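# Flatten a folded necktie on the table with two hands

## Task

Lay the folded necktie out flat on the table so that it ends up doubled over once at the middle, stretched to its whole length and flat from end to end (the bend at the fold may remain as a low loop). It must be roughly aligned and roughly straight, spread to its full width, with no extra folds, and no part of it may hang past the table edge. Dropping the tie so it settles into place is allowed.

## Robot and tools

ROBOT. Two arms, left_arm and right_arm, each ending in a sixteen-motor, four-digit hand (index, middle, ring, thumb). right_arm has a right hand; left_arm has a mirror-image left hand. On the left hand, thumb_ipl never gets a goal past +38.7 degrees. A larger request is clipped, and hand_goal reports the clipped value.

FRAMES. Scene frame: origin at table-top height, halfway between the two nominal arm bases. +z is up, +x points out across the table, and left_arm sits on the +y side. Image left and right do not follow these names. Calibrated bases: left_arm at (-0.043, +0.288, 0) m with quat_wxyz (+1.000, 0, 0, +0.022); right_arm at (+0.015, -0.268, 0) m with quat_wxyz (+1.000, 0, 0, +0.008). Each arm reports its hand pose, velocities, Hand target and wrist-camera pose in its own base frame. Fixed cameras and the table use the scene frame. Reported positions can be a few cm off, more at long reach.

HAND POINT AXES (right hand). +z runs along the straight fingers toward the tips. +x crosses the palm away from the thumb; on the left hand +x points toward the thumb. +y is the palm-normal axis; the palm surface is at y = -0.062 m. Straight fingertips reach about z = +0.12 m. A rigid mast near the wrist on the palm side (x +0.05 to +0.10, z -0.16 to -0.11, out to y = +0.06) can strike things; on the left hand flip the sign of its x. The elbow sags under load, so the hand sits lower than commanded. You can compensate by commanding higher.

execute_actions(actions, cameras). actions is a list of actions. Each action is a table of at most 15 rows, one per 1/30 s step, and lasts 0.5 s. If you give fewer rows, the last row is held. Every row carries 48 numbers, each in [-1, 1], covering both arms even when one is idle:
1-6: left_arm dx, dy, dz, rx, ry, rz.
7-22: left hand motor goals.
23-24: left current_limit, speed.
25-30: right_arm dx, dy, dz, rx, ry, rz.
31-46: right hand motor goals.
47-48: right current_limit, speed.

Arm numbers are offsets, not poses. They are measured along that arm's base axes from the Hand target in force when the action begins. Every row of one action counts from that same start, so a row does not add to the previous row. The next action starts from the new target, so repeating an offset moves the arm again. Scale: 1.0 = 0.6 m of translation or 180 degrees of rotation. rx, ry, rz form one rotation vector, turning about the Hand target position. A translation longer than 1.0 gets scaled down along its direction. Each step, the commanded orientation is limited to 40 degrees from the measured one. One action may fall short. A zero-offset action re-requests the target. If the hand still rests short, send the remaining gap as an offset. Very small moves may not start.

Hand motor goals are absolute positions, scaled linearly between each hinge's two stops. Per finger the order is index, middle, ring, each as _abd, _mcp, _pip, _dip, then thumb_cmc, thumb_axl, thumb_mcp, thumb_ipl. Each hinge below is listed as (angle at +1, angle at -1; value where straight):
_abd (+60, -60; 0.00), sideways away from the thumb toward +1.
_mcp (+128, -18; -0.75), bending toward the palm.
_pip (+108, -29; -0.58).
_dip (+117, -21; -0.70).
thumb_cmc (+120, -20; -0.71), swinging the thumb in front of the palm.
thumb_axl (+140, -27; -0.68), rolling the thumb about its own line.
thumb_mcp (+109, -69; -0.23).
thumb_ipl (+108, -77; -0.17).

current_limit maps -1..+1 to 0..550 mA, with a floor of 11 mA. speed sets the goal-tracking rate to (speed+1)/2 of 8.5 rad/s. Initial values are +0.4 and -0.6, and the last written values persist. A 0 in a motor slot is a real goal, not 'no change'. To keep a hand unchanged, send back its hand_goal, hand_current_limit and hand_speed. A finger only presses while its goal lies beyond the object surface. A lower cap may not release a grip, because gear friction holds some of it.

cameras: a list of names (cam_high, cam_low, cam_roll_left, cam_roll_right, cam_left_wrist, cam_right_wrist, all 504x504), ["all"], or []. If omitted, an empty actions list returns every image and other calls return none. An unknown name voids the whole call.

zoom_image(camera, region): region is [x0, y0, x1, y1] in pixels, origin at top-left, at most 504 each way. It works only on a camera from the newest images.

read_manual(section): returns only licence text ("licences") and does not move anything.

finished_scene(scene): ends the scene with the given number (1 or 2) permanently. Any calls later in the same reply run in the next scene. The tie must stay correct without the robot holding it.

RESULTS. For each arm: end_effector_position (m) and end_effector_quat_wxyz; Hand target, the last commanded pose after clipping, which the next offsets build on; joint positions, velocities (possibly shown as 'within noise') and torques. Torques include gravity, and numbers 3 and 4 wrap at ±28 N m. For each hand, one entry per motor in the order above:
hand_goal
hand_measured
hand_current_ma (positive pushes toward -1)
hand_state: moving, goal, blocked or overload
Also reported: hand_current_limit, hand_speed, motor temperatures, MOTOR HOT (85 °C) and OVER-TEMPERATURE FAULT lines.

AVOID:
- Letting the tie leave the table, or leaving it off the table. Either fails the scene.
- Slamming or hard pushing against the table or other fixed objects.
- Any contact between the two arms, including one hand gripping the other's fingers.
- Dropping or releasing moving parts.
- Holding a motor at 495 mA or more. After 5 s cumulative it shuts off for 10 s.
- Long stretched-out holds or pushes toward unreachable poses. These heat the motors, and at 100 °C that arm drops and stays stopped 30-60 s.

To end a push, command the target back past the hand point. While an arm is stopped, hand commands sent to it are lost. Time spent thinking also passes in the scene, with the last command held.

Each tool is called after ">>>" as a command line: name --argument value for each argument, lists and objects as JSON in quotes; but a table of rows of numbers goes row by row, as --pt "numbers of a row", without its own name.

## Session

>>> execute_actions --actions '[]'

Scene clock: 0.00 s.
left_arm: end_effector_position=(+0.3482, -0.2009, +0.2611) hand_goal=(+0.000, -0.754, -0.576, -0.696, +0.000, -0.754, -0.576, -0.696, +0.000, -0.754, -0.576, -0.696, -0.714, -0.678, -0.226, -0.168) hand_measured=(+0.000, -0.754, -0.576, -0.696, +0.000, -0.754, -0.576, -0.696, +0.000, -0.754, -0.576, -0.696, -0.714, -0.678, -0.226, -0.168) hand_current_ma=(+0, +0, +0, +0, +0, +0, +0, +0, +0, +0, +0, +0, +0, +0, +0, +0) hand_state=(goal, goal, goal, goal, goal, goal, goal, goal, goal, goal, goal, goal, goal, goal, goal, goal) hand_current_limit=0.40 hand_speed=-0.60 end_effector_quat_wxyz=(+0.541, +0.723, -0.159, +0.399) | right_arm: end_effector_position=(+0.4015, +0.1662, +0.3314) hand_goal=(+0.000, -0.754, -0.576, -0.696, +0.000, -0.754, -0.576, -0.696, +0.000, -0.754, -0.576, -0.696, -0.714, -0.678, -0.226, -0.168) hand_measured=(+0.000, -0.754, -0.576, -0.696, +0.000, -0.754, -0.576, -0.696, +0.000, -0.754, -0.576, -0.696, -0.714, -0.678, -0.226, -0.168) hand_current_ma=(+0, +0, +0, +0, +0, +0, +0, +0, +0, +0, +0, +0, +0, +0, +0, +0) hand_state=(goal, goal, goal, goal, goal, goal, goal, goal, goal, goal, goal, goal, goal, goal, goal, goal) hand_current_limit=0.40 hand_speed=-0.60 end_effector_quat_wxyz=(+0.645, +0.453, +0.519, +0.330)
Joint positions: left_arm=[-0.05 1.347 0.469 0.667 1.092 1.041] | right_arm=[0.699 1.276 0.44 0.923 0.943 -0.45]
Joint velocities: within noise
Joint torques (N m): no reading
Motor temperatures (°C): left_arm=[24 22 23 23 27 24] | right_arm=[28 22 23 20 23 26]
Heat: left arm: hottest wrist yaw 27 °C; right arm: hottest waist 28 °C.
Hand target: left_arm +0.3532, -0.2011, +0.2711; +0.539, +0.716, -0.168, +0.411 | right_arm +0.4041, +0.1683, +0.3370; +0.646, +0.455, +0.514, +0.335

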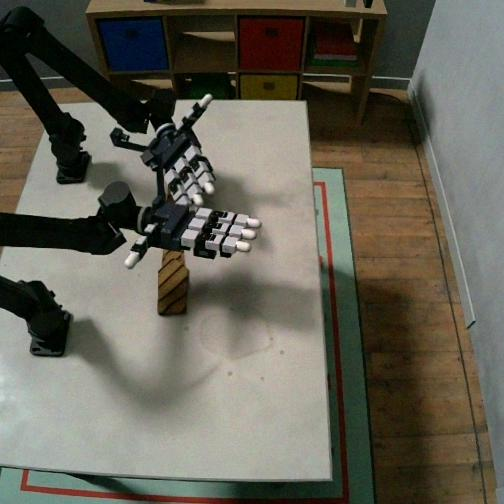

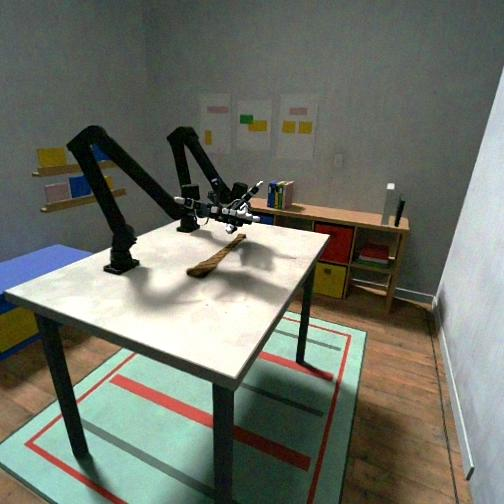

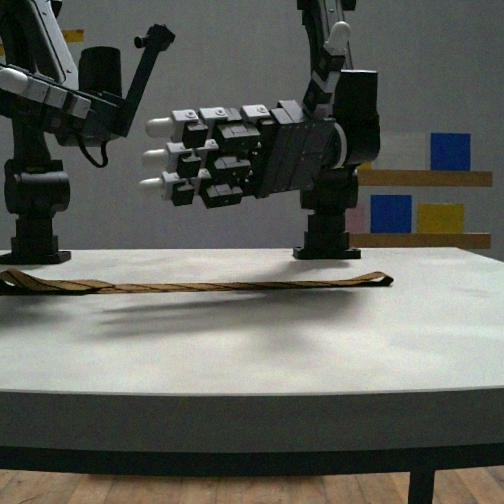

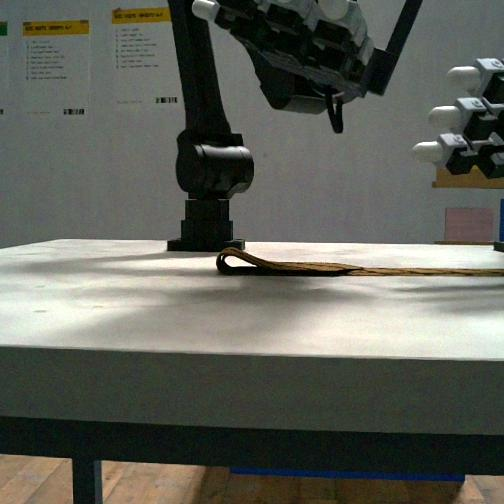

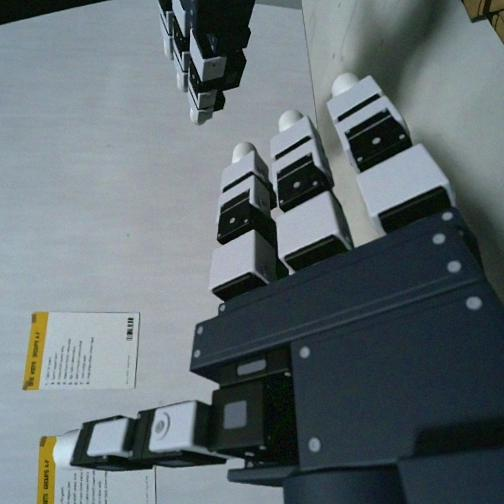

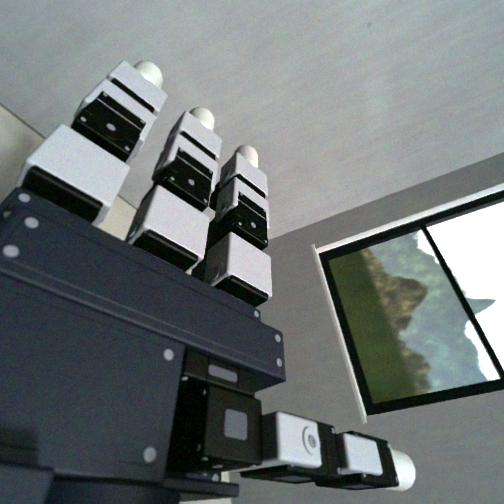

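>>> execute_actions --actions '[[[0,0.1,0.04,0,0,0,0,-0.754,-0.576,-0.696,0,-0.754,-0.576,-0.696,0,-0.754,-0.576,-0.696,-0.714,-0.678,-0.226,-0.168,0.4,-0.6,0,-0.1,0.03,0,0,0,0,-0.754,-0.576,-0.696,0,-0.754,-0.576,-0.696,0,-0.754,-0.576,-0.696,-0.714,-0.678,-0.226,-0.168,0.4,-0.6]],[[0,0.15,0.04,0,0,0,0,-0.754,-0.576,-0.696,0,-0.754,-0.576,-0.696,0,-0.754,-0.576,-0.696,-0.714,-0.678,-0.226,-0.168,0.4,-0.6,0,-0.15,0.03,0,0,0,0,-0.754,-0.576,-0.696,0,-0.754,-0.576,-0.696,0,-0.754,-0.576,-0.696,-0.714,-0.678,-0.226,-0.168,0.4,-0.6]],[[0,0.15,0.04,0,0,0,0,-0.754,-0.576,-0.696,0,-0.754,-0.576,-0.696,0,-0.754,-0.576,-0.696,-0.714,-0.678,-0.226,-0.168,0.4,-0.6,0,-0.15,0.03,0,0,0,0,-0.754,-0.576,-0.696,0,-0.754,-0.576,-0.696,0,-0.754,-0.576,-0.696,-0.714,-0.678,-0.226,-0.168,0.4,-0.6]]]' --cameras '["all"]'

Scene clock: 2.93 s.
left_arm: end_effector_position=(+0.3462, -0.1392, +0.2805) hand_goal=(+0.000, -0.754, -0.576, -0.696, +0.000, -0.754, -0.576, -0.696, +0.000, -0.754, -0.576, -0.696, -0.714, -0.678, -0.226, -0.168) hand_measured=(+0.002, -0.760, -0.578, -0.696, +0.002, -0.760, -0.578, -0.696, +0.002, -0.760, -0.578, -0.696, -0.720, -0.678, -0.226, -0.168) hand_current_ma=(+7, -27, -5, +0, +7, -27, -5, +0, +8, -23, -5, +0, -21, +3, +3, +1) hand_state=(goal, goal, goal, goal, goal, goal, goal, goal, goal, goal, goal, goal, goal, goal, goal, goal) hand_current_limit=0.40 hand_speed=-0.60 end_effector_quat_wxyz=(+0.546, +0.724, -0.145, +0.395) | right_arm: end_effector_position=(+0.3976, -0.0722, +0.3814) hand_goal=(+0.000, -0.754, -0.576, -0.696, +0.000, -0.754, -0.576, -0.696, +0.000, -0.754, -0.576, -0.696, -0.714, -0.678, -0.226, -0.168) hand_measured=(+0.002, -0.764, -0.578, -0.696, +0.002, -0.762, -0.578, -0.696, +0.002, -0.764, -0.578, -0.696, -0.722, -0.678, -0.226, -0.168) hand_current_ma=(+0, -4, +0, +0, +0, -3, +0, +0, +0, -3, +0, +0, -2, +0, +0, +0) hand_state=(goal, goal, goal, goal, goal, goal, goal, goal, goal, goal, goal, goal, goal, goal, goal, goal) hand_current_limit=0.40 hand_speed=-0.60 end_effector_quat_wxyz=(+0.647, +0.455, +0.517, +0.329)
Joint positions: left_arm=[0.14 1.269 0.493 0.466 1.269 1.12] | right_arm=[-0.17 0.851 0.364 0.54 0.082 -0.383]
Joint torques (N m): left_arm=[-1.08 -6.65 7.21 1.42 0.43 -0.04] | right_arm=[1.61 -0.62 9.88 2.07 0.1 -0.02]
Heat: left arm: hottest wrist yaw 27 °C; right arm: hottest waist 28 °C.
Hand target: left_arm +0.3468, -0.1391, +0.2815; +0.546, +0.724, -0.146, +0.396 (last step not sent: back at the drive's target) | right_arm +0.4041, -0.0717, +0.3910; +0.646, +0.455, +0.514, +0.335
Off the commanded pose: left_arm 0.094 m, 0 deg | right_arm 0.012 m, 1 deg.
pose unreachable (left arm): on one or more control steps of this call, first in action 1 (counted from 0), this arm could not follow its commanded pose, so it was not sent that pose on those steps. It may still have moved: this result reports where it is.
cause: moving toward the commanded pose would bring two parts of the arm too close to each other (joints 4 (wrist pitch) to 6 (wrist roll) lie between them).

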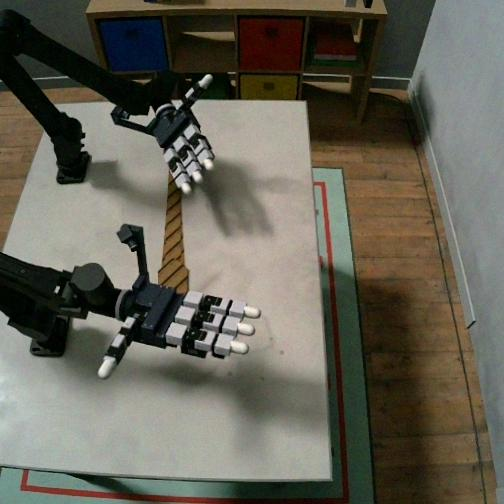

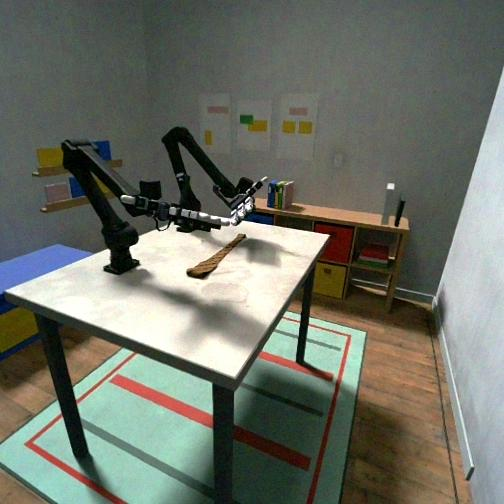

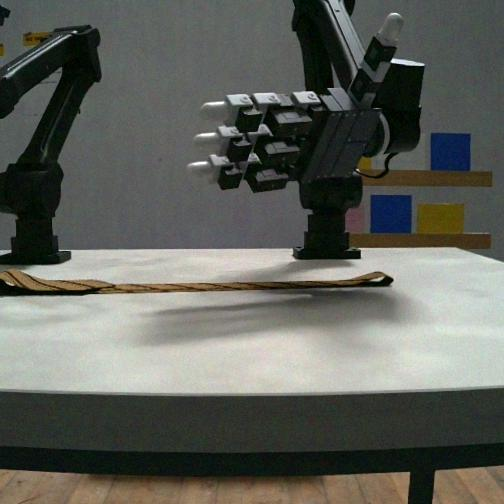

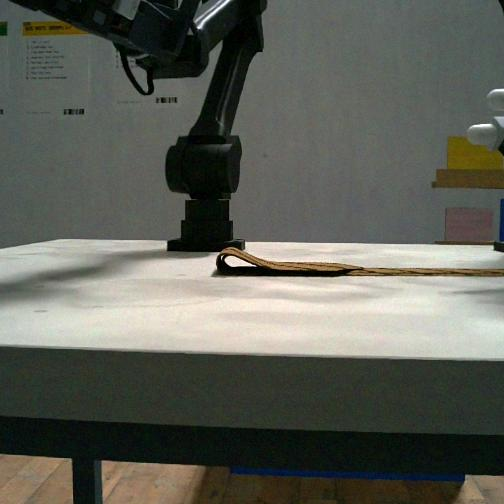

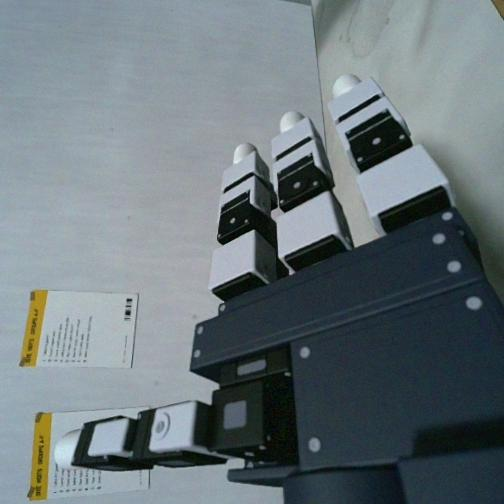

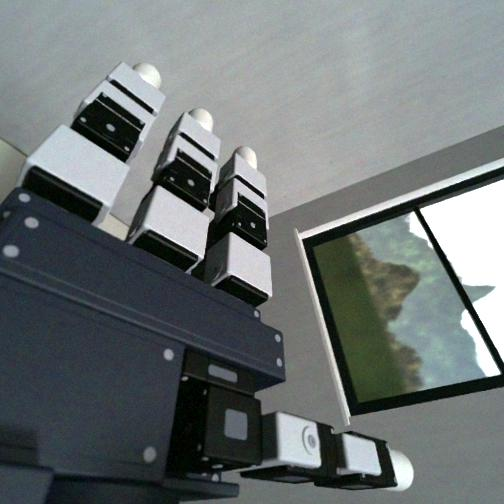

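>>> execute_actions --actions '[[[-0.02,0.08,0.05,0.021,0.134,0.123,0,-0.754,-0.576,-0.696,0,-0.754,-0.576,-0.696,0,-0.754,-0.576,-0.696,-0.714,-0.678,-0.226,-0.168,0.4,-0.6,-0.02,-0.03,0.02,0.039,0.124,-0.008,0,-0.754,-0.576,-0.696,0,-0.754,-0.576,-0.696,0,-0.754,-0.576,-0.696,-0.714,-0.678,-0.226,-0.168,0.4,-0.6]],[[-0.02,0.08,0.05,0.021,0.134,0.123,0,-0.754,-0.576,-0.696,0,-0.754,-0.576,-0.696,0,-0.754,-0.576,-0.696,-0.714,-0.678,-0.226,-0.168,0.4,-0.6,-0.02,-0.03,0.02,0.039,0.124,-0.008,0,-0.754,-0.576,-0.696,0,-0.754,-0.576,-0.696,0,-0.754,-0.576,-0.696,-0.714,-0.678,-0.226,-0.168,0.4,-0.6]],[[-0.02,0.08,0.05,0.021,0.134,0.123,0,-0.754,-0.576,-0.696,0,-0.754,-0.576,-0.696,0,-0.754,-0.576,-0.696,-0.714,-0.678,-0.226,-0.168,0.4,-0.6,-0.02,-0.03,0.02,0.039,0.124,-0.008,0,-0.754,-0.576,-0.696,0,-0.754,-0.576,-0.696,0,-0.754,-0.576,-0.696,-0.714,-0.678,-0.226,-0.168,0.4,-0.6]],[[-0.02,0.08,0.05,0.021,0.134,0.123,0,-0.754,-0.576,-0.696,0,-0.754,-0.576,-0.696,0,-0.754,-0.576,-0.696,-0.714,-0.678,-0.226,-0.168,0.4,-0.6,-0.02,-0.03,0.02,0.039,0.124,-0.008,0,-0.754,-0.576,-0.696,0,-0.754,-0.576,-0.696,0,-0.754,-0.576,-0.696,-0.714,-0.678,-0.226,-0.168,0.4,-0.6]]]' --cameras '["all"]'

Scene clock: 7.93 s.
left_arm: end_effector_position=(+0.2962, +0.0558, +0.3809) hand_goal=(+0.000, -0.754, -0.576, -0.696, +0.000, -0.754, -0.576, -0.696, +0.000, -0.754, -0.576, -0.696, -0.714, -0.678, -0.226, -0.168) hand_measured=(+0.002, -0.758, -0.576, -0.696, +0.002, -0.758, -0.576, -0.696, +0.002, -0.758, -0.576, -0.696, -0.718, -0.678, -0.220, -0.168) hand_current_ma=(+3, -16, +0, +0, +4, -16, +0, +0, +4, -13, +0, +0, -16, +3, +34, +4) hand_state=(goal, goal, goal, goal, goal, goal, goal, goal, goal, goal, goal, goal, goal, goal, goal, goal) hand_current_limit=0.40 hand_speed=-0.60 end_effector_quat_wxyz=(+0.084, +0.702, +0.698, +0.117) | right_arm: end_effector_position=(+0.3529, -0.1417, +0.4198) hand_goal=(+0.000, -0.754, -0.576, -0.696, +0.000, -0.754, -0.576, -0.696, +0.000, -0.754, -0.576, -0.696, -0.714, -0.678, -0.226, -0.168) hand_measured=(+0.000, -0.756, -0.576, -0.696, +0.000, -0.756, -0.576, -0.696, +0.000, -0.758, -0.576, -0.696, -0.720, -0.678, -0.224, -0.168) hand_current_ma=(+0, +0, +0, +0, +0, +0, +0, +0, +0, -1, +0, +0, -2, +0, +1, +0) hand_state=(goal, goal, goal, goal, goal, goal, goal, goal, goal, goal, goal, goal, goal, goal, goal, goal) hand_current_limit=0.40 hand_speed=-0.60 end_effector_quat_wxyz=(+0.127, +0.703, +0.698, +0.051)
Joint positions: left_arm=[0.16 0.766 1.173 -1.689 0.001 0.166] | right_arm=[-0.416 1.007 1.404 -1.693 -0.003 -0.407]
Joint torques (N m): left_arm=[-2.2 -0.73 11.81 0.61 -0.04 -0.12] | right_arm=[1.38 -1.73 10.47 0.99 0.16 -0.15]
Heat: left arm: hottest wrist yaw 27 °C; right arm: hottest waist 28 °C.
Hand target: left_arm +0.2988, +0.0529, +0.4015; +0.002, +0.706, +0.708, -0.002 | right_arm +0.3560, -0.1437, +0.4389; +0.000, +0.708, +0.707, -0.004
Off the commanded pose: left_arm 0.021 m, 17 deg | right_arm 0.019 m, 16 deg.
joint sent to its limit (left arm) — joint 4 (wrist pitch), lower limit. The joint targets are off in orientation, not in position.
joint sent to its limit (right arm) — joint 4 (wrist pitch), lower limit. The joint targets are off in orientation, not in position.

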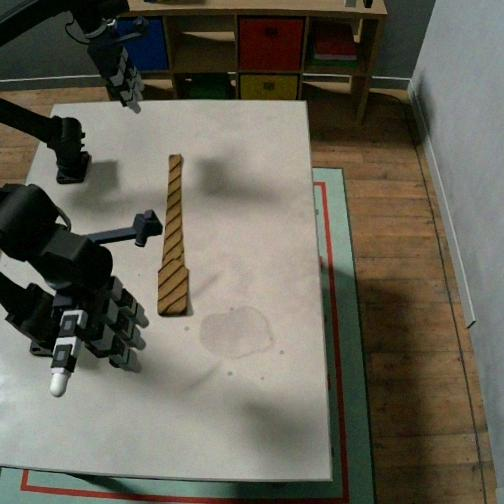

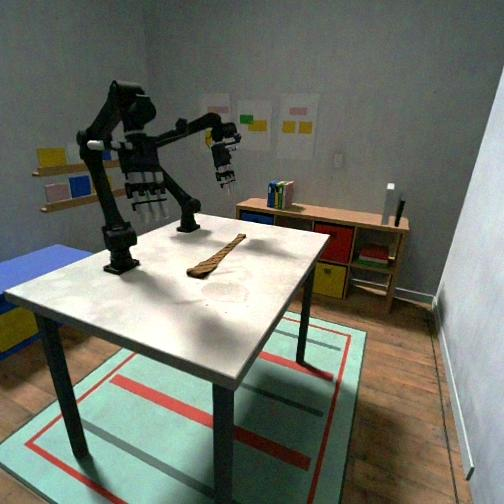

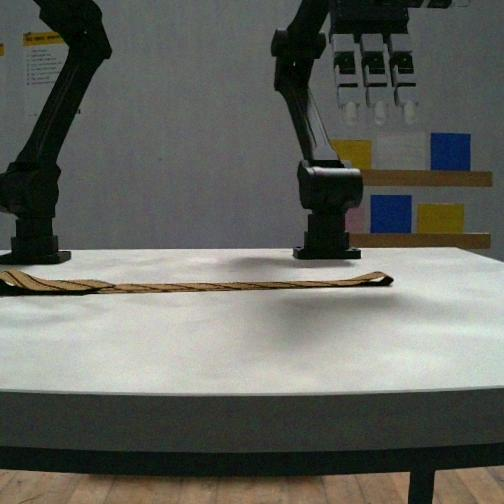

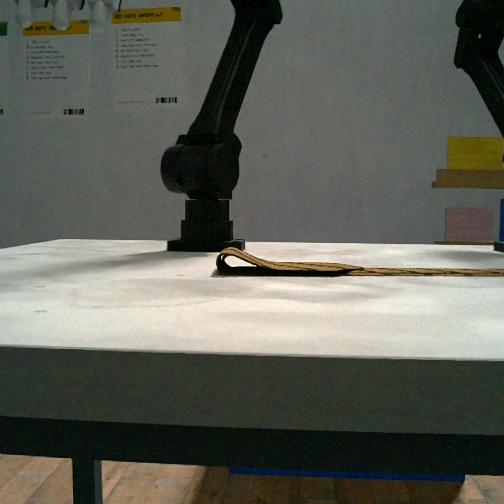

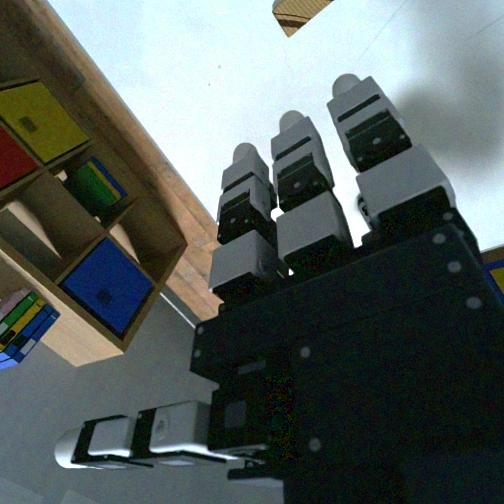

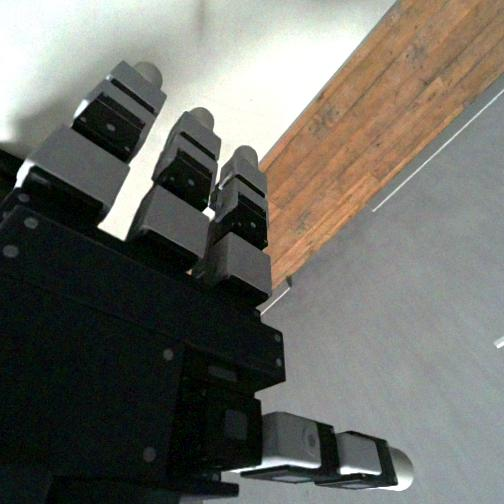

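>>> zoom_image --camera "cam_high" --region '[120, 140, 240, 330]'

>>> zoom_image --camera "cam_roll_right" --region '[200, 220, 504, 310]'

>>> zoom_image --camera "cam_roll_left" --region '[0, 240, 420, 320]'

>>> zoom_image --camera "cam_low" --region '[150, 210, 300, 310]'

Scaled by 2.653 from the camera's 504x504 image, which has a finer 720x720 frame.

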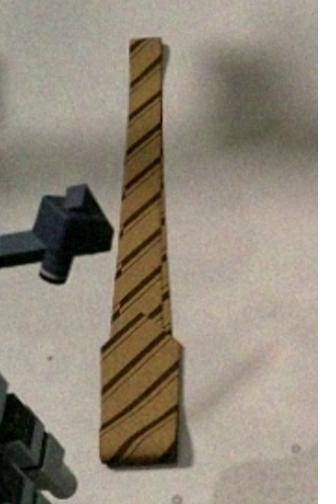

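Scaled by 1.658 from the camera's 504x504 image, which has a finer 720x720 frame.

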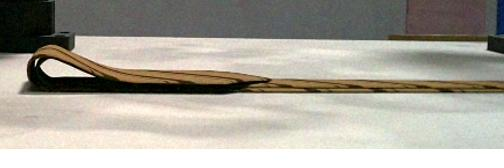

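Scaled by 1.200 from the camera's 504x504 image, which has a finer 720x720 frame.

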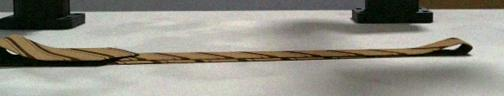

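Scaled by 3.360 from the camera's 504x504 image, which has a finer 720x720 frame.

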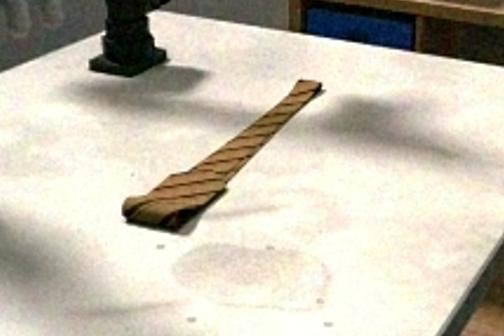

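>>> execute_actions --actions '[[[0,0,0,0,0,0,0,-0.754,-0.576,-0.696,0,-0.754,-0.576,-0.696,0,-0.754,-0.576,-0.696,-0.714,-0.678,-0.226,-0.168,0.4,-0.6,-0.044,0.114,-0.09,0,0,0,0,-0.754,0.007,-0.478,0,0.479,0.737,0.174,0,0.479,0.737,0.174,-0.714,-0.678,-0.226,-0.168,0.4,-0.6]],[[0.03,-0.05,-0.03,0,0,0,0,-0.754,-0.576,-0.696,0,-0.754,-0.576,-0.696,0,-0.754,-0.576,-0.696,-0.714,-0.678,-0.226,-0.168,0.4,-0.6,-0.044,0.114,-0.09,0,0,0,0,-0.754,0.007,-0.478,0,0.479,0.737,0.174,0,0.479,0.737,0.174,-0.714,-0.678,-0.226,-0.168,0.4,-0.6]],[[0.07,-0.08,-0.05,0,0,0,0,-0.754,-0.576,-0.696,0,-0.754,-0.576,-0.696,0,-0.754,-0.576,-0.696,-0.714,-0.678,-0.226,-0.168,0.4,-0.6,-0.044,0.114,-0.09,0,0,0,0,-0.754,0.007,-0.478,0,0.479,0.737,0.174,0,0.479,0.737,0.174,-0.714,-0.678,-0.226,-0.168,0.4,-0.6]],[[0.08,-0.08,-0.06,0,0,0,0,-0.754,-0.576,-0.696,0,-0.754,-0.576,-0.696,0,-0.754,-0.576,-0.696,-0.714,-0.678,-0.226,-0.168,0.4,-0.6,-0.044,0.114,-0.09,0,0,0,0,-0.754,0.007,-0.478,0,0.479,0.737,0.174,0,0.479,0.737,0.174,-0.714,-0.678,-0.226,-0.168,0.4,-0.6]]]' --cameras '["all"]'

Scene clock: 17.00 s.
left_arm: end_effector_position=(+0.4016, -0.0741, +0.3002) hand_goal=(+0.000, -0.754, -0.576, -0.696, +0.000, -0.754, -0.576, -0.696, +0.000, -0.754, -0.576, -0.696, -0.714, -0.678, -0.226, -0.168) hand_measured=(+0.000, -0.752, -0.576, -0.696, +0.000, -0.752, -0.576, -0.696, +0.000, -0.752, -0.576, -0.696, -0.714, -0.678, -0.220, -0.168) hand_current_ma=(-3, +7, +0, +0, -3, +7, +0, +0, -3, +6, +0, +0, +0, +3, +26, +4) hand_state=(goal, goal, goal, goal, goal, goal, goal, goal, goal, goal, goal, goal, goal, goal, goal, goal) hand_current_limit=0.40 hand_speed=-0.60 end_effector_quat_wxyz=(-0.005, +0.712, +0.702, -0.006) | right_arm: end_effector_position=(+0.2488, +0.1327, +0.2245) hand_goal=(+0.000, -0.754, +0.006, -0.478, +0.000, +0.478, +0.736, +0.174, +0.000, +0.478, +0.736, +0.174, -0.714, -0.678, -0.226, -0.168) hand_measured=(-0.002, -0.754, +0.004, -0.482, -0.002, +0.426, +0.698, +0.168, -0.002, +0.426, +0.698, +0.168, -0.714, -0.678, -0.222, -0.168) hand_current_ma=(+0, +0, +0, +0, +0, -69, -37, -2, +0, -71, -37, -1, +0, +0, +1, +0) hand_state=(goal, goal, goal, goal, goal, blocked, blocked, goal, goal, blocked, blocked, goal, goal, goal, goal, goal) hand_current_limit=0.40 hand_speed=-0.60 end_effector_quat_wxyz=(-0.001, +0.701, +0.713, -0.007)
Joint positions: left_arm=[-0.289 1.216 1.321 -1.689 0.006 -0.276] | right_arm=[0.756 0.918 0.918 -1.584 -0.002 0.739]
Joint torques (N m): left_arm=[-1.03 -8 10.82 -0.02 -0.07 -0.15] | right_arm=[0.15 -1.14 6.98 1.06 0.42 0.02]
Heat: left arm: hottest wrist yaw 27 °C; right arm: hottest waist 28 °C.
Hand target: left_arm +0.4068, -0.0731, +0.3175; +0.002, +0.706, +0.708, -0.002 | right_arm +0.2504, +0.1299, +0.2230; +0.000, +0.708, +0.707, -0.004
Off the commanded pose: left_arm 0.018 m, 1 deg | right_arm 0.004 m, 1 deg.
joint sent to its limit (left arm) — joint 4 (wrist pitch), lower limit. The joint targets still meet the commanded pose.

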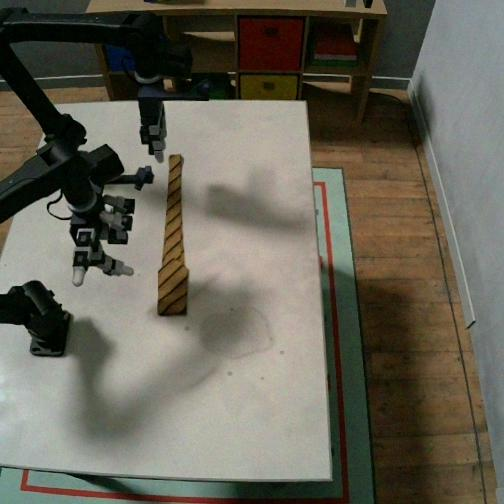

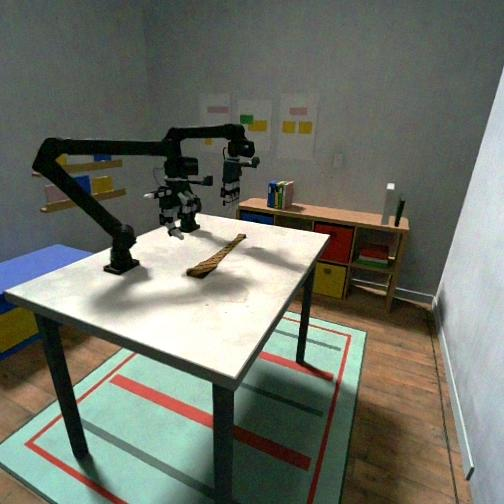

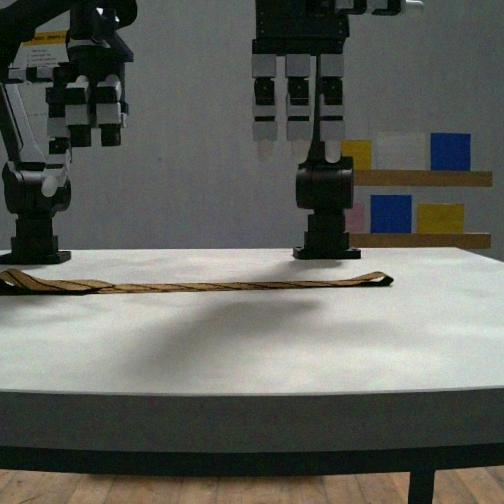

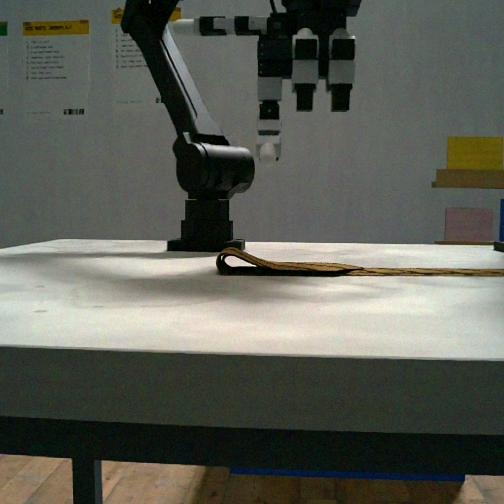

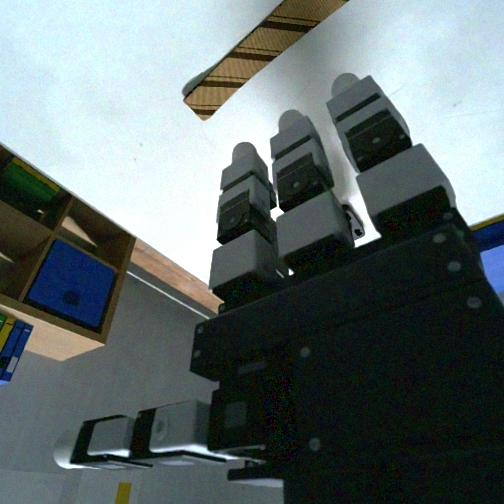

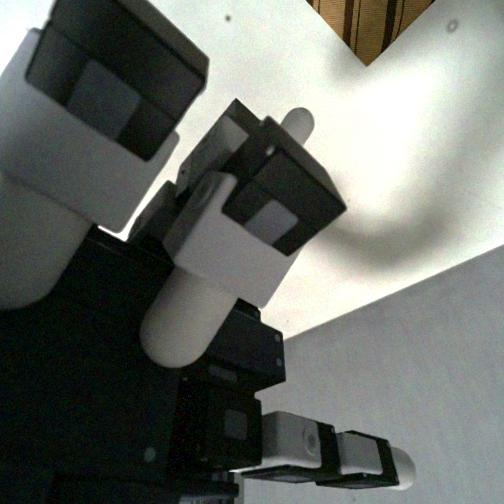

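>>> execute_actions --actions '[[[0,0,0,0,0,0,0,-0.754,-0.576,-0.696,0,-0.754,-0.576,-0.696,0,-0.754,-0.576,-0.696,-0.714,-0.678,-0.226,-0.168,0.4,-0.6,0,0,-0.08,0,0,0,0,-0.754,0.007,-0.478,0,0.479,0.737,0.174,0,0.479,0.737,0.174,-0.714,-0.678,-0.226,-0.168,0.4,-0.6]],[[0,0,0,0,0,0,0,-0.754,-0.576,-0.696,0,-0.754,-0.576,-0.696,0,-0.754,-0.576,-0.696,-0.714,-0.678,-0.226,-0.168,0.4,-0.6,0,0,-0.08,0,0,0,0,-0.754,0.007,-0.478,0,0.479,0.737,0.174,0,0.479,0.737,0.174,-0.714,-0.678,-0.226,-0.168,0.4,-0.6]]]' --cameras '["cam_high","cam_low","cam_roll_right","cam_roll_left","cam_right_wrist"]'

>>> zoom_image --camera "cam_high" --region '[60, 200, 220, 340]'

>>> zoom_image --camera "cam_roll_right" --region '[150, 150, 400, 310]'

>>> zoom_image --camera "cam_low" --region '[130, 190, 260, 300]'

Scene clock: 19.87 s.
left_arm: end_effector_position=(+0.4016, -0.0741, +0.3002) hand_goal=(+0.000, -0.754, -0.576, -0.696, +0.000, -0.754, -0.576, -0.696, +0.000, -0.754, -0.576, -0.696, -0.714, -0.678, -0.226, -0.168) hand_measured=(+0.000, -0.752, -0.576, -0.696, +0.000, -0.752, -0.576, -0.696, +0.000, -0.752, -0.576, -0.696, -0.714, -0.678, -0.220, -0.168) hand_current_ma=(-3, +7, +0, +0, -3, +7, +0, +0, -3, +6, +0, +0, +0, +3, +26, +4) hand_state=(goal, goal, goal, goal, goal, goal, goal, goal, goal, goal, goal, goal, goal, goal, goal, goal) hand_current_limit=0.40 hand_speed=-0.60 end_effector_quat_wxyz=(-0.005, +0.712, +0.703, -0.006) | right_arm: end_effector_position=(+0.2488, +0.1321, +0.1290) hand_goal=(+0.000, -0.754, +0.006, -0.478, +0.000, +0.478, +0.736, +0.174, +0.000, +0.478, +0.736, +0.174, -0.714, -0.678, -0.226, -0.168) hand_measured=(-0.002, -0.754, +0.004, -0.482, -0.002, +0.426, +0.698, +0.168, -0.002, +0.426, +0.698, +0.168, -0.714, -0.678, -0.224, -0.168) hand_current_ma=(+0, +0, +0, +0, +0, -69, -37, -2, +0, -71, -37, -1, +0, +0, +1, +0) hand_state=(goal, goal, goal, goal, goal, blocked, blocked, goal, goal, blocked, blocked, goal, goal, goal, goal, goal) hand_current_limit=0.40 hand_speed=-0.60 end_effector_quat_wxyz=(+0.000, +0.703, +0.712, -0.005)
Joint positions: left_arm=[-0.289 1.216 1.321 -1.689 0.006 -0.277] | right_arm=[0.756 0.956 0.685 -1.31 -0.001 0.743]
Joint torques (N m): left_arm=[-0.91 -7.88 11.03 -0.02 -0.07 -0.15] | right_arm=[1.26 -1.55 6.94 1.05 0.31 -0.01]
Heat: left arm: hottest wrist yaw 27 °C; right arm: hottest waist 28 °C.
Hand target: left_arm +0.4067, -0.0731, +0.3175; +0.002, +0.706, +0.708, -0.002 | right_arm +0.2504, +0.1298, +0.1269; +0.000, +0.708, +0.706, -0.004
Off the commanded pose: left_arm 0.018 m, 1 deg | right_arm 0.003 m, 1 deg.
joint sent to its limit (left arm) — joint 4 (wrist pitch), lower limit. The joint targets still meet the commanded pose.
Images, in order (width x height): cam_high 504x504, cam_low 504x504, cam_roll_left 504x504, cam_roll_right 504x504, cam_right_wrist 504x504.

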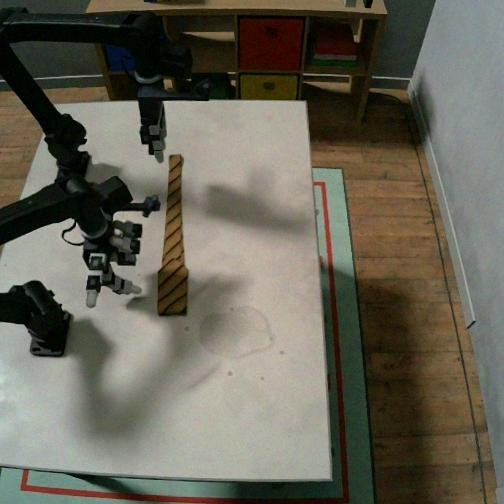

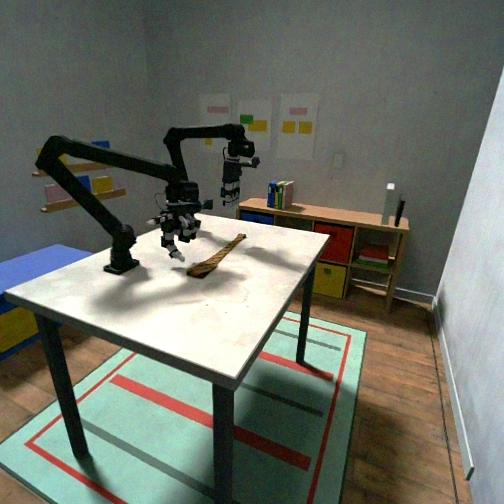

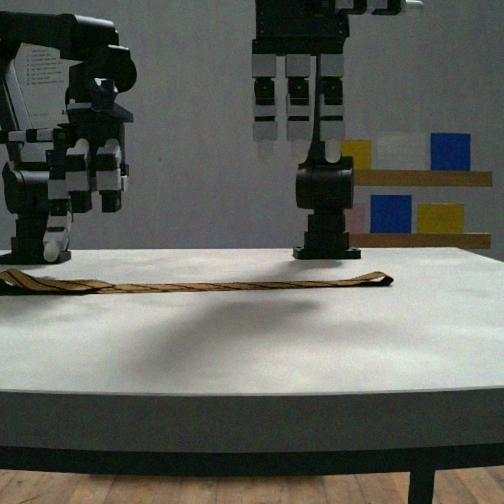

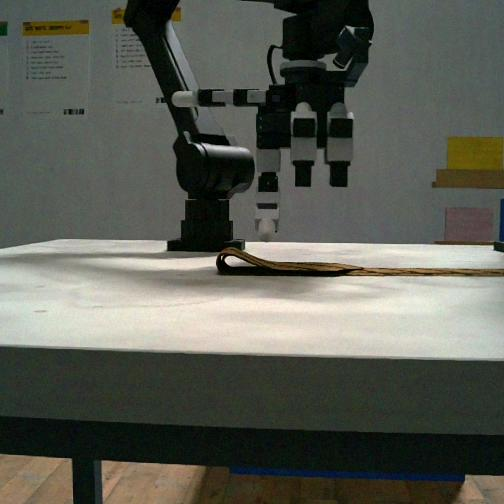

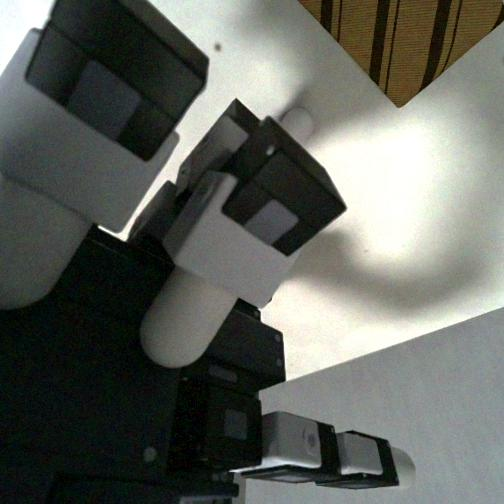

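Scaled by 3.150 from the camera's 504x504 image, which has a finer 720x720 frame.

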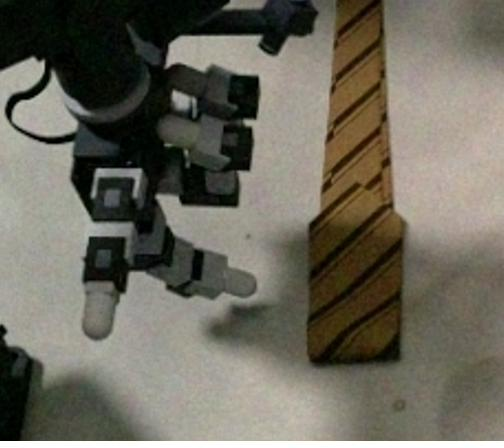

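Scaled by 2.016 from the camera's 504x504 image, which has a finer 720x720 frame.

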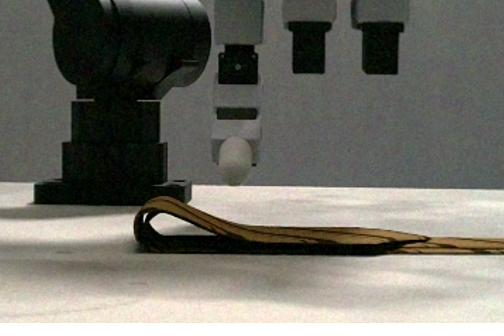

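Scaled by 3.877 from the camera's 504x504 image, which has a finer 720x720 frame.

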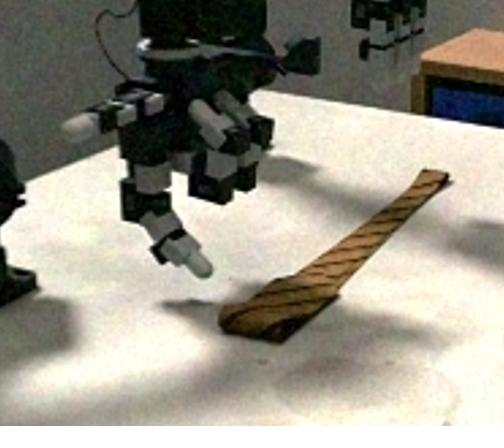

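>>> execute_actions --actions '[[[0,0,0,0,0,0,0,-0.754,-0.576,-0.696,0,-0.754,-0.576,-0.696,0,-0.754,-0.576,-0.696,-0.714,-0.678,-0.226,-0.168,0.4,-0.6,-0.03,-0.08,-0.02,0,0,0,0,-0.754,0.007,-0.304,0,0.479,0.737,0.174,0,0.479,0.737,0.174,-0.714,-0.678,-0.226,-0.168,0.4,-0.6]],[[0,0,0,0,0,0,0,-0.754,-0.576,-0.696,0,-0.754,-0.576,-0.696,0,-0.754,-0.576,-0.696,-0.714,-0.678,-0.226,-0.168,0.4,-0.6,0.03,0,-0.032,0,0,0,0,-0.754,0.007,-0.304,0,0.479,0.737,0.174,0,0.479,0.737,0.174,-0.714,-0.678,-0.226,-0.168,0.4,-0.6]]]' --cameras '["cam_high","cam_low","cam_roll_right","cam_right_wrist"]'

>>> zoom_image --camera "cam_high" --region '[60, 200, 220, 340]'

>>> zoom_image --camera "cam_roll_right" --region '[150, 180, 320, 300]'

>>> zoom_image --camera "cam_low" --region '[140, 220, 250, 300]'

Scene clock: 22.57 s.
left_arm: end_effector_position=(+0.4016, -0.0741, +0.3002) hand_goal=(+0.000, -0.754, -0.576, -0.696, +0.000, -0.754, -0.576, -0.696, +0.000, -0.754, -0.576, -0.696, -0.714, -0.678, -0.226, -0.168) hand_measured=(+0.000, -0.752, -0.576, -0.696, +0.000, -0.752, -0.576, -0.696, +0.000, -0.752, -0.576, -0.696, -0.714, -0.678, -0.220, -0.168) hand_current_ma=(-3, +7, +0, +0, -3, +7, +0, +0, -3, +6, +0, +0, +0, +3, +26, +4) hand_state=(goal, goal, goal, goal, goal, goal, goal, goal, goal, goal, goal, goal, goal, goal, goal, goal) hand_current_limit=0.40 hand_speed=-0.60 end_effector_quat_wxyz=(-0.005, +0.712, +0.703, -0.006) | right_arm: end_effector_position=(+0.2529, +0.0847, +0.1029) hand_goal=(+0.000, -0.754, +0.006, -0.304, +0.000, +0.478, +0.736, +0.174, +0.000, +0.478, +0.736, +0.174, -0.714, -0.678, -0.226, -0.168) hand_measured=(+0.000, -0.754, +0.004, -0.308, +0.000, +0.426, +0.698, +0.168, -0.002, +0.426, +0.698, +0.168, -0.714, -0.678, -0.224, -0.168) hand_current_ma=(+0, +0, +0, -1, +0, -69, -37, -2, +0, -71, -37, -1, +0, +0, +1, +0) hand_state=(goal, goal, goal, goal, goal, blocked, blocked, goal, goal, blocked, blocked, goal, goal, goal, goal, goal) hand_current_limit=0.40 hand_speed=-0.60 end_effector_quat_wxyz=(+0.001, +0.709, +0.705, +0.000)
Joint positions: left_arm=[-0.289 1.216 1.321 -1.689 0.006 -0.277] | right_arm=[0.575 0.889 0.577 -1.258 0.002 0.58]
Joint torques (N m): left_arm=[-0.79 -7.82 11.03 -0.03 -0.06 -0.15] | right_arm=[1.2 -0.32 5.81 1.17 0.28 -0.17]
Heat: left arm: hottest wrist yaw 27 °C; right arm: hottest waist 28 °C.
Hand target: left_arm +0.4067, -0.0731, +0.3175; +0.002, +0.706, +0.708, -0.002 | right_arm +0.2504, +0.0818, +0.0957; +0.000, +0.708, +0.707, -0.004
Off the commanded pose: left_arm 0.018 m, 1 deg | right_arm 0.008 m, 1 deg.
joint sent to its limit (left arm) — joint 4 (wrist pitch), lower limit. The joint targets still meet the commanded pose.
Images, in order (width x height): cam_high 504x504, cam_low 504x504, cam_roll_right 504x504, cam_right_wrist 504x504.

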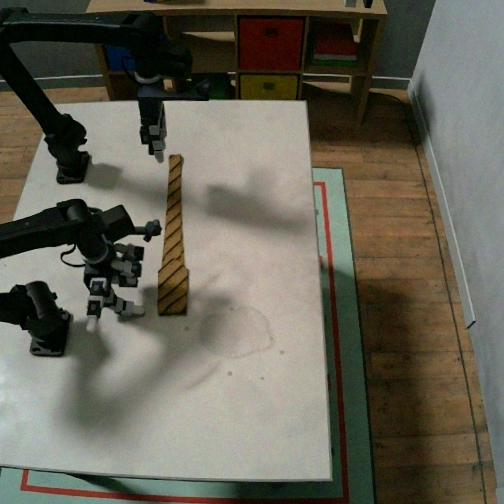

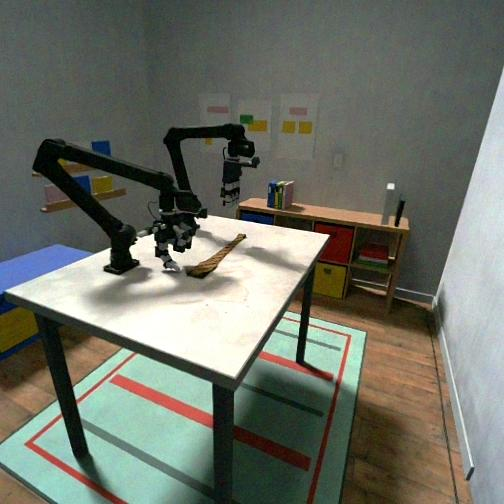

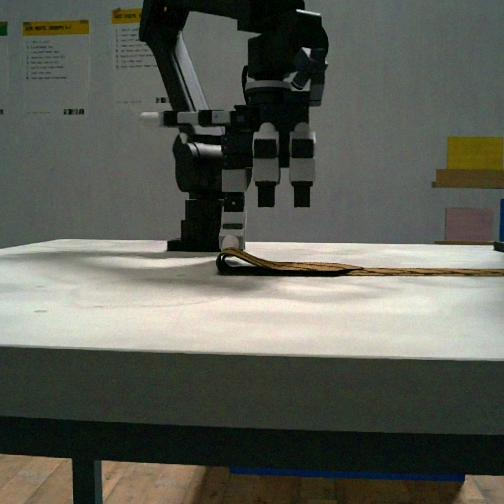

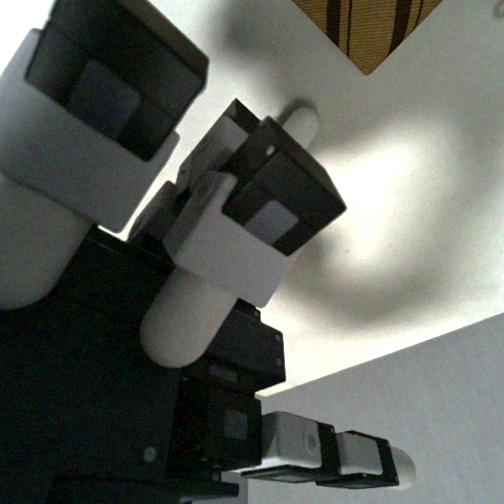

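Scaled by 3.150 from the camera's 504x504 image, which has a finer 720x720 frame.

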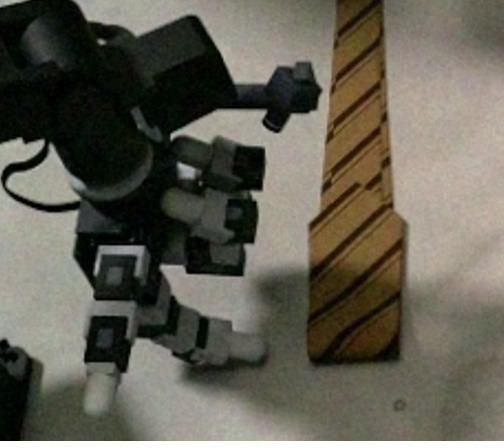

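Scaled by 2.965 from the camera's 504x504 image, which has a finer 720x720 frame.

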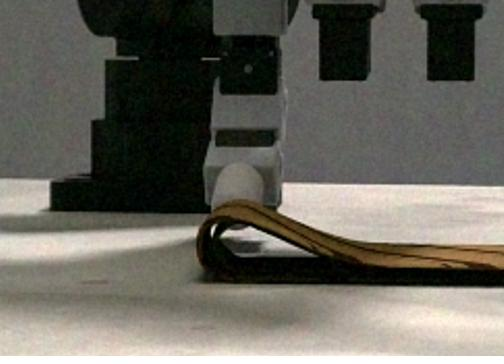

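Scaled by 4.582 from the camera's 504x504 image, which has a finer 720x720 frame.

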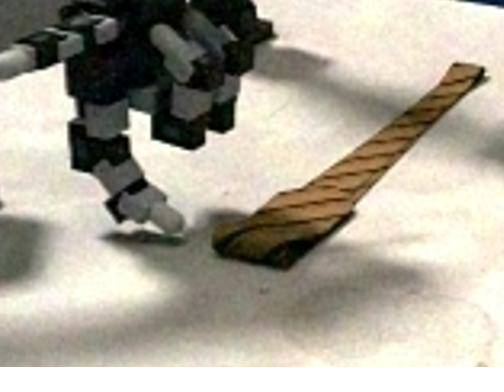

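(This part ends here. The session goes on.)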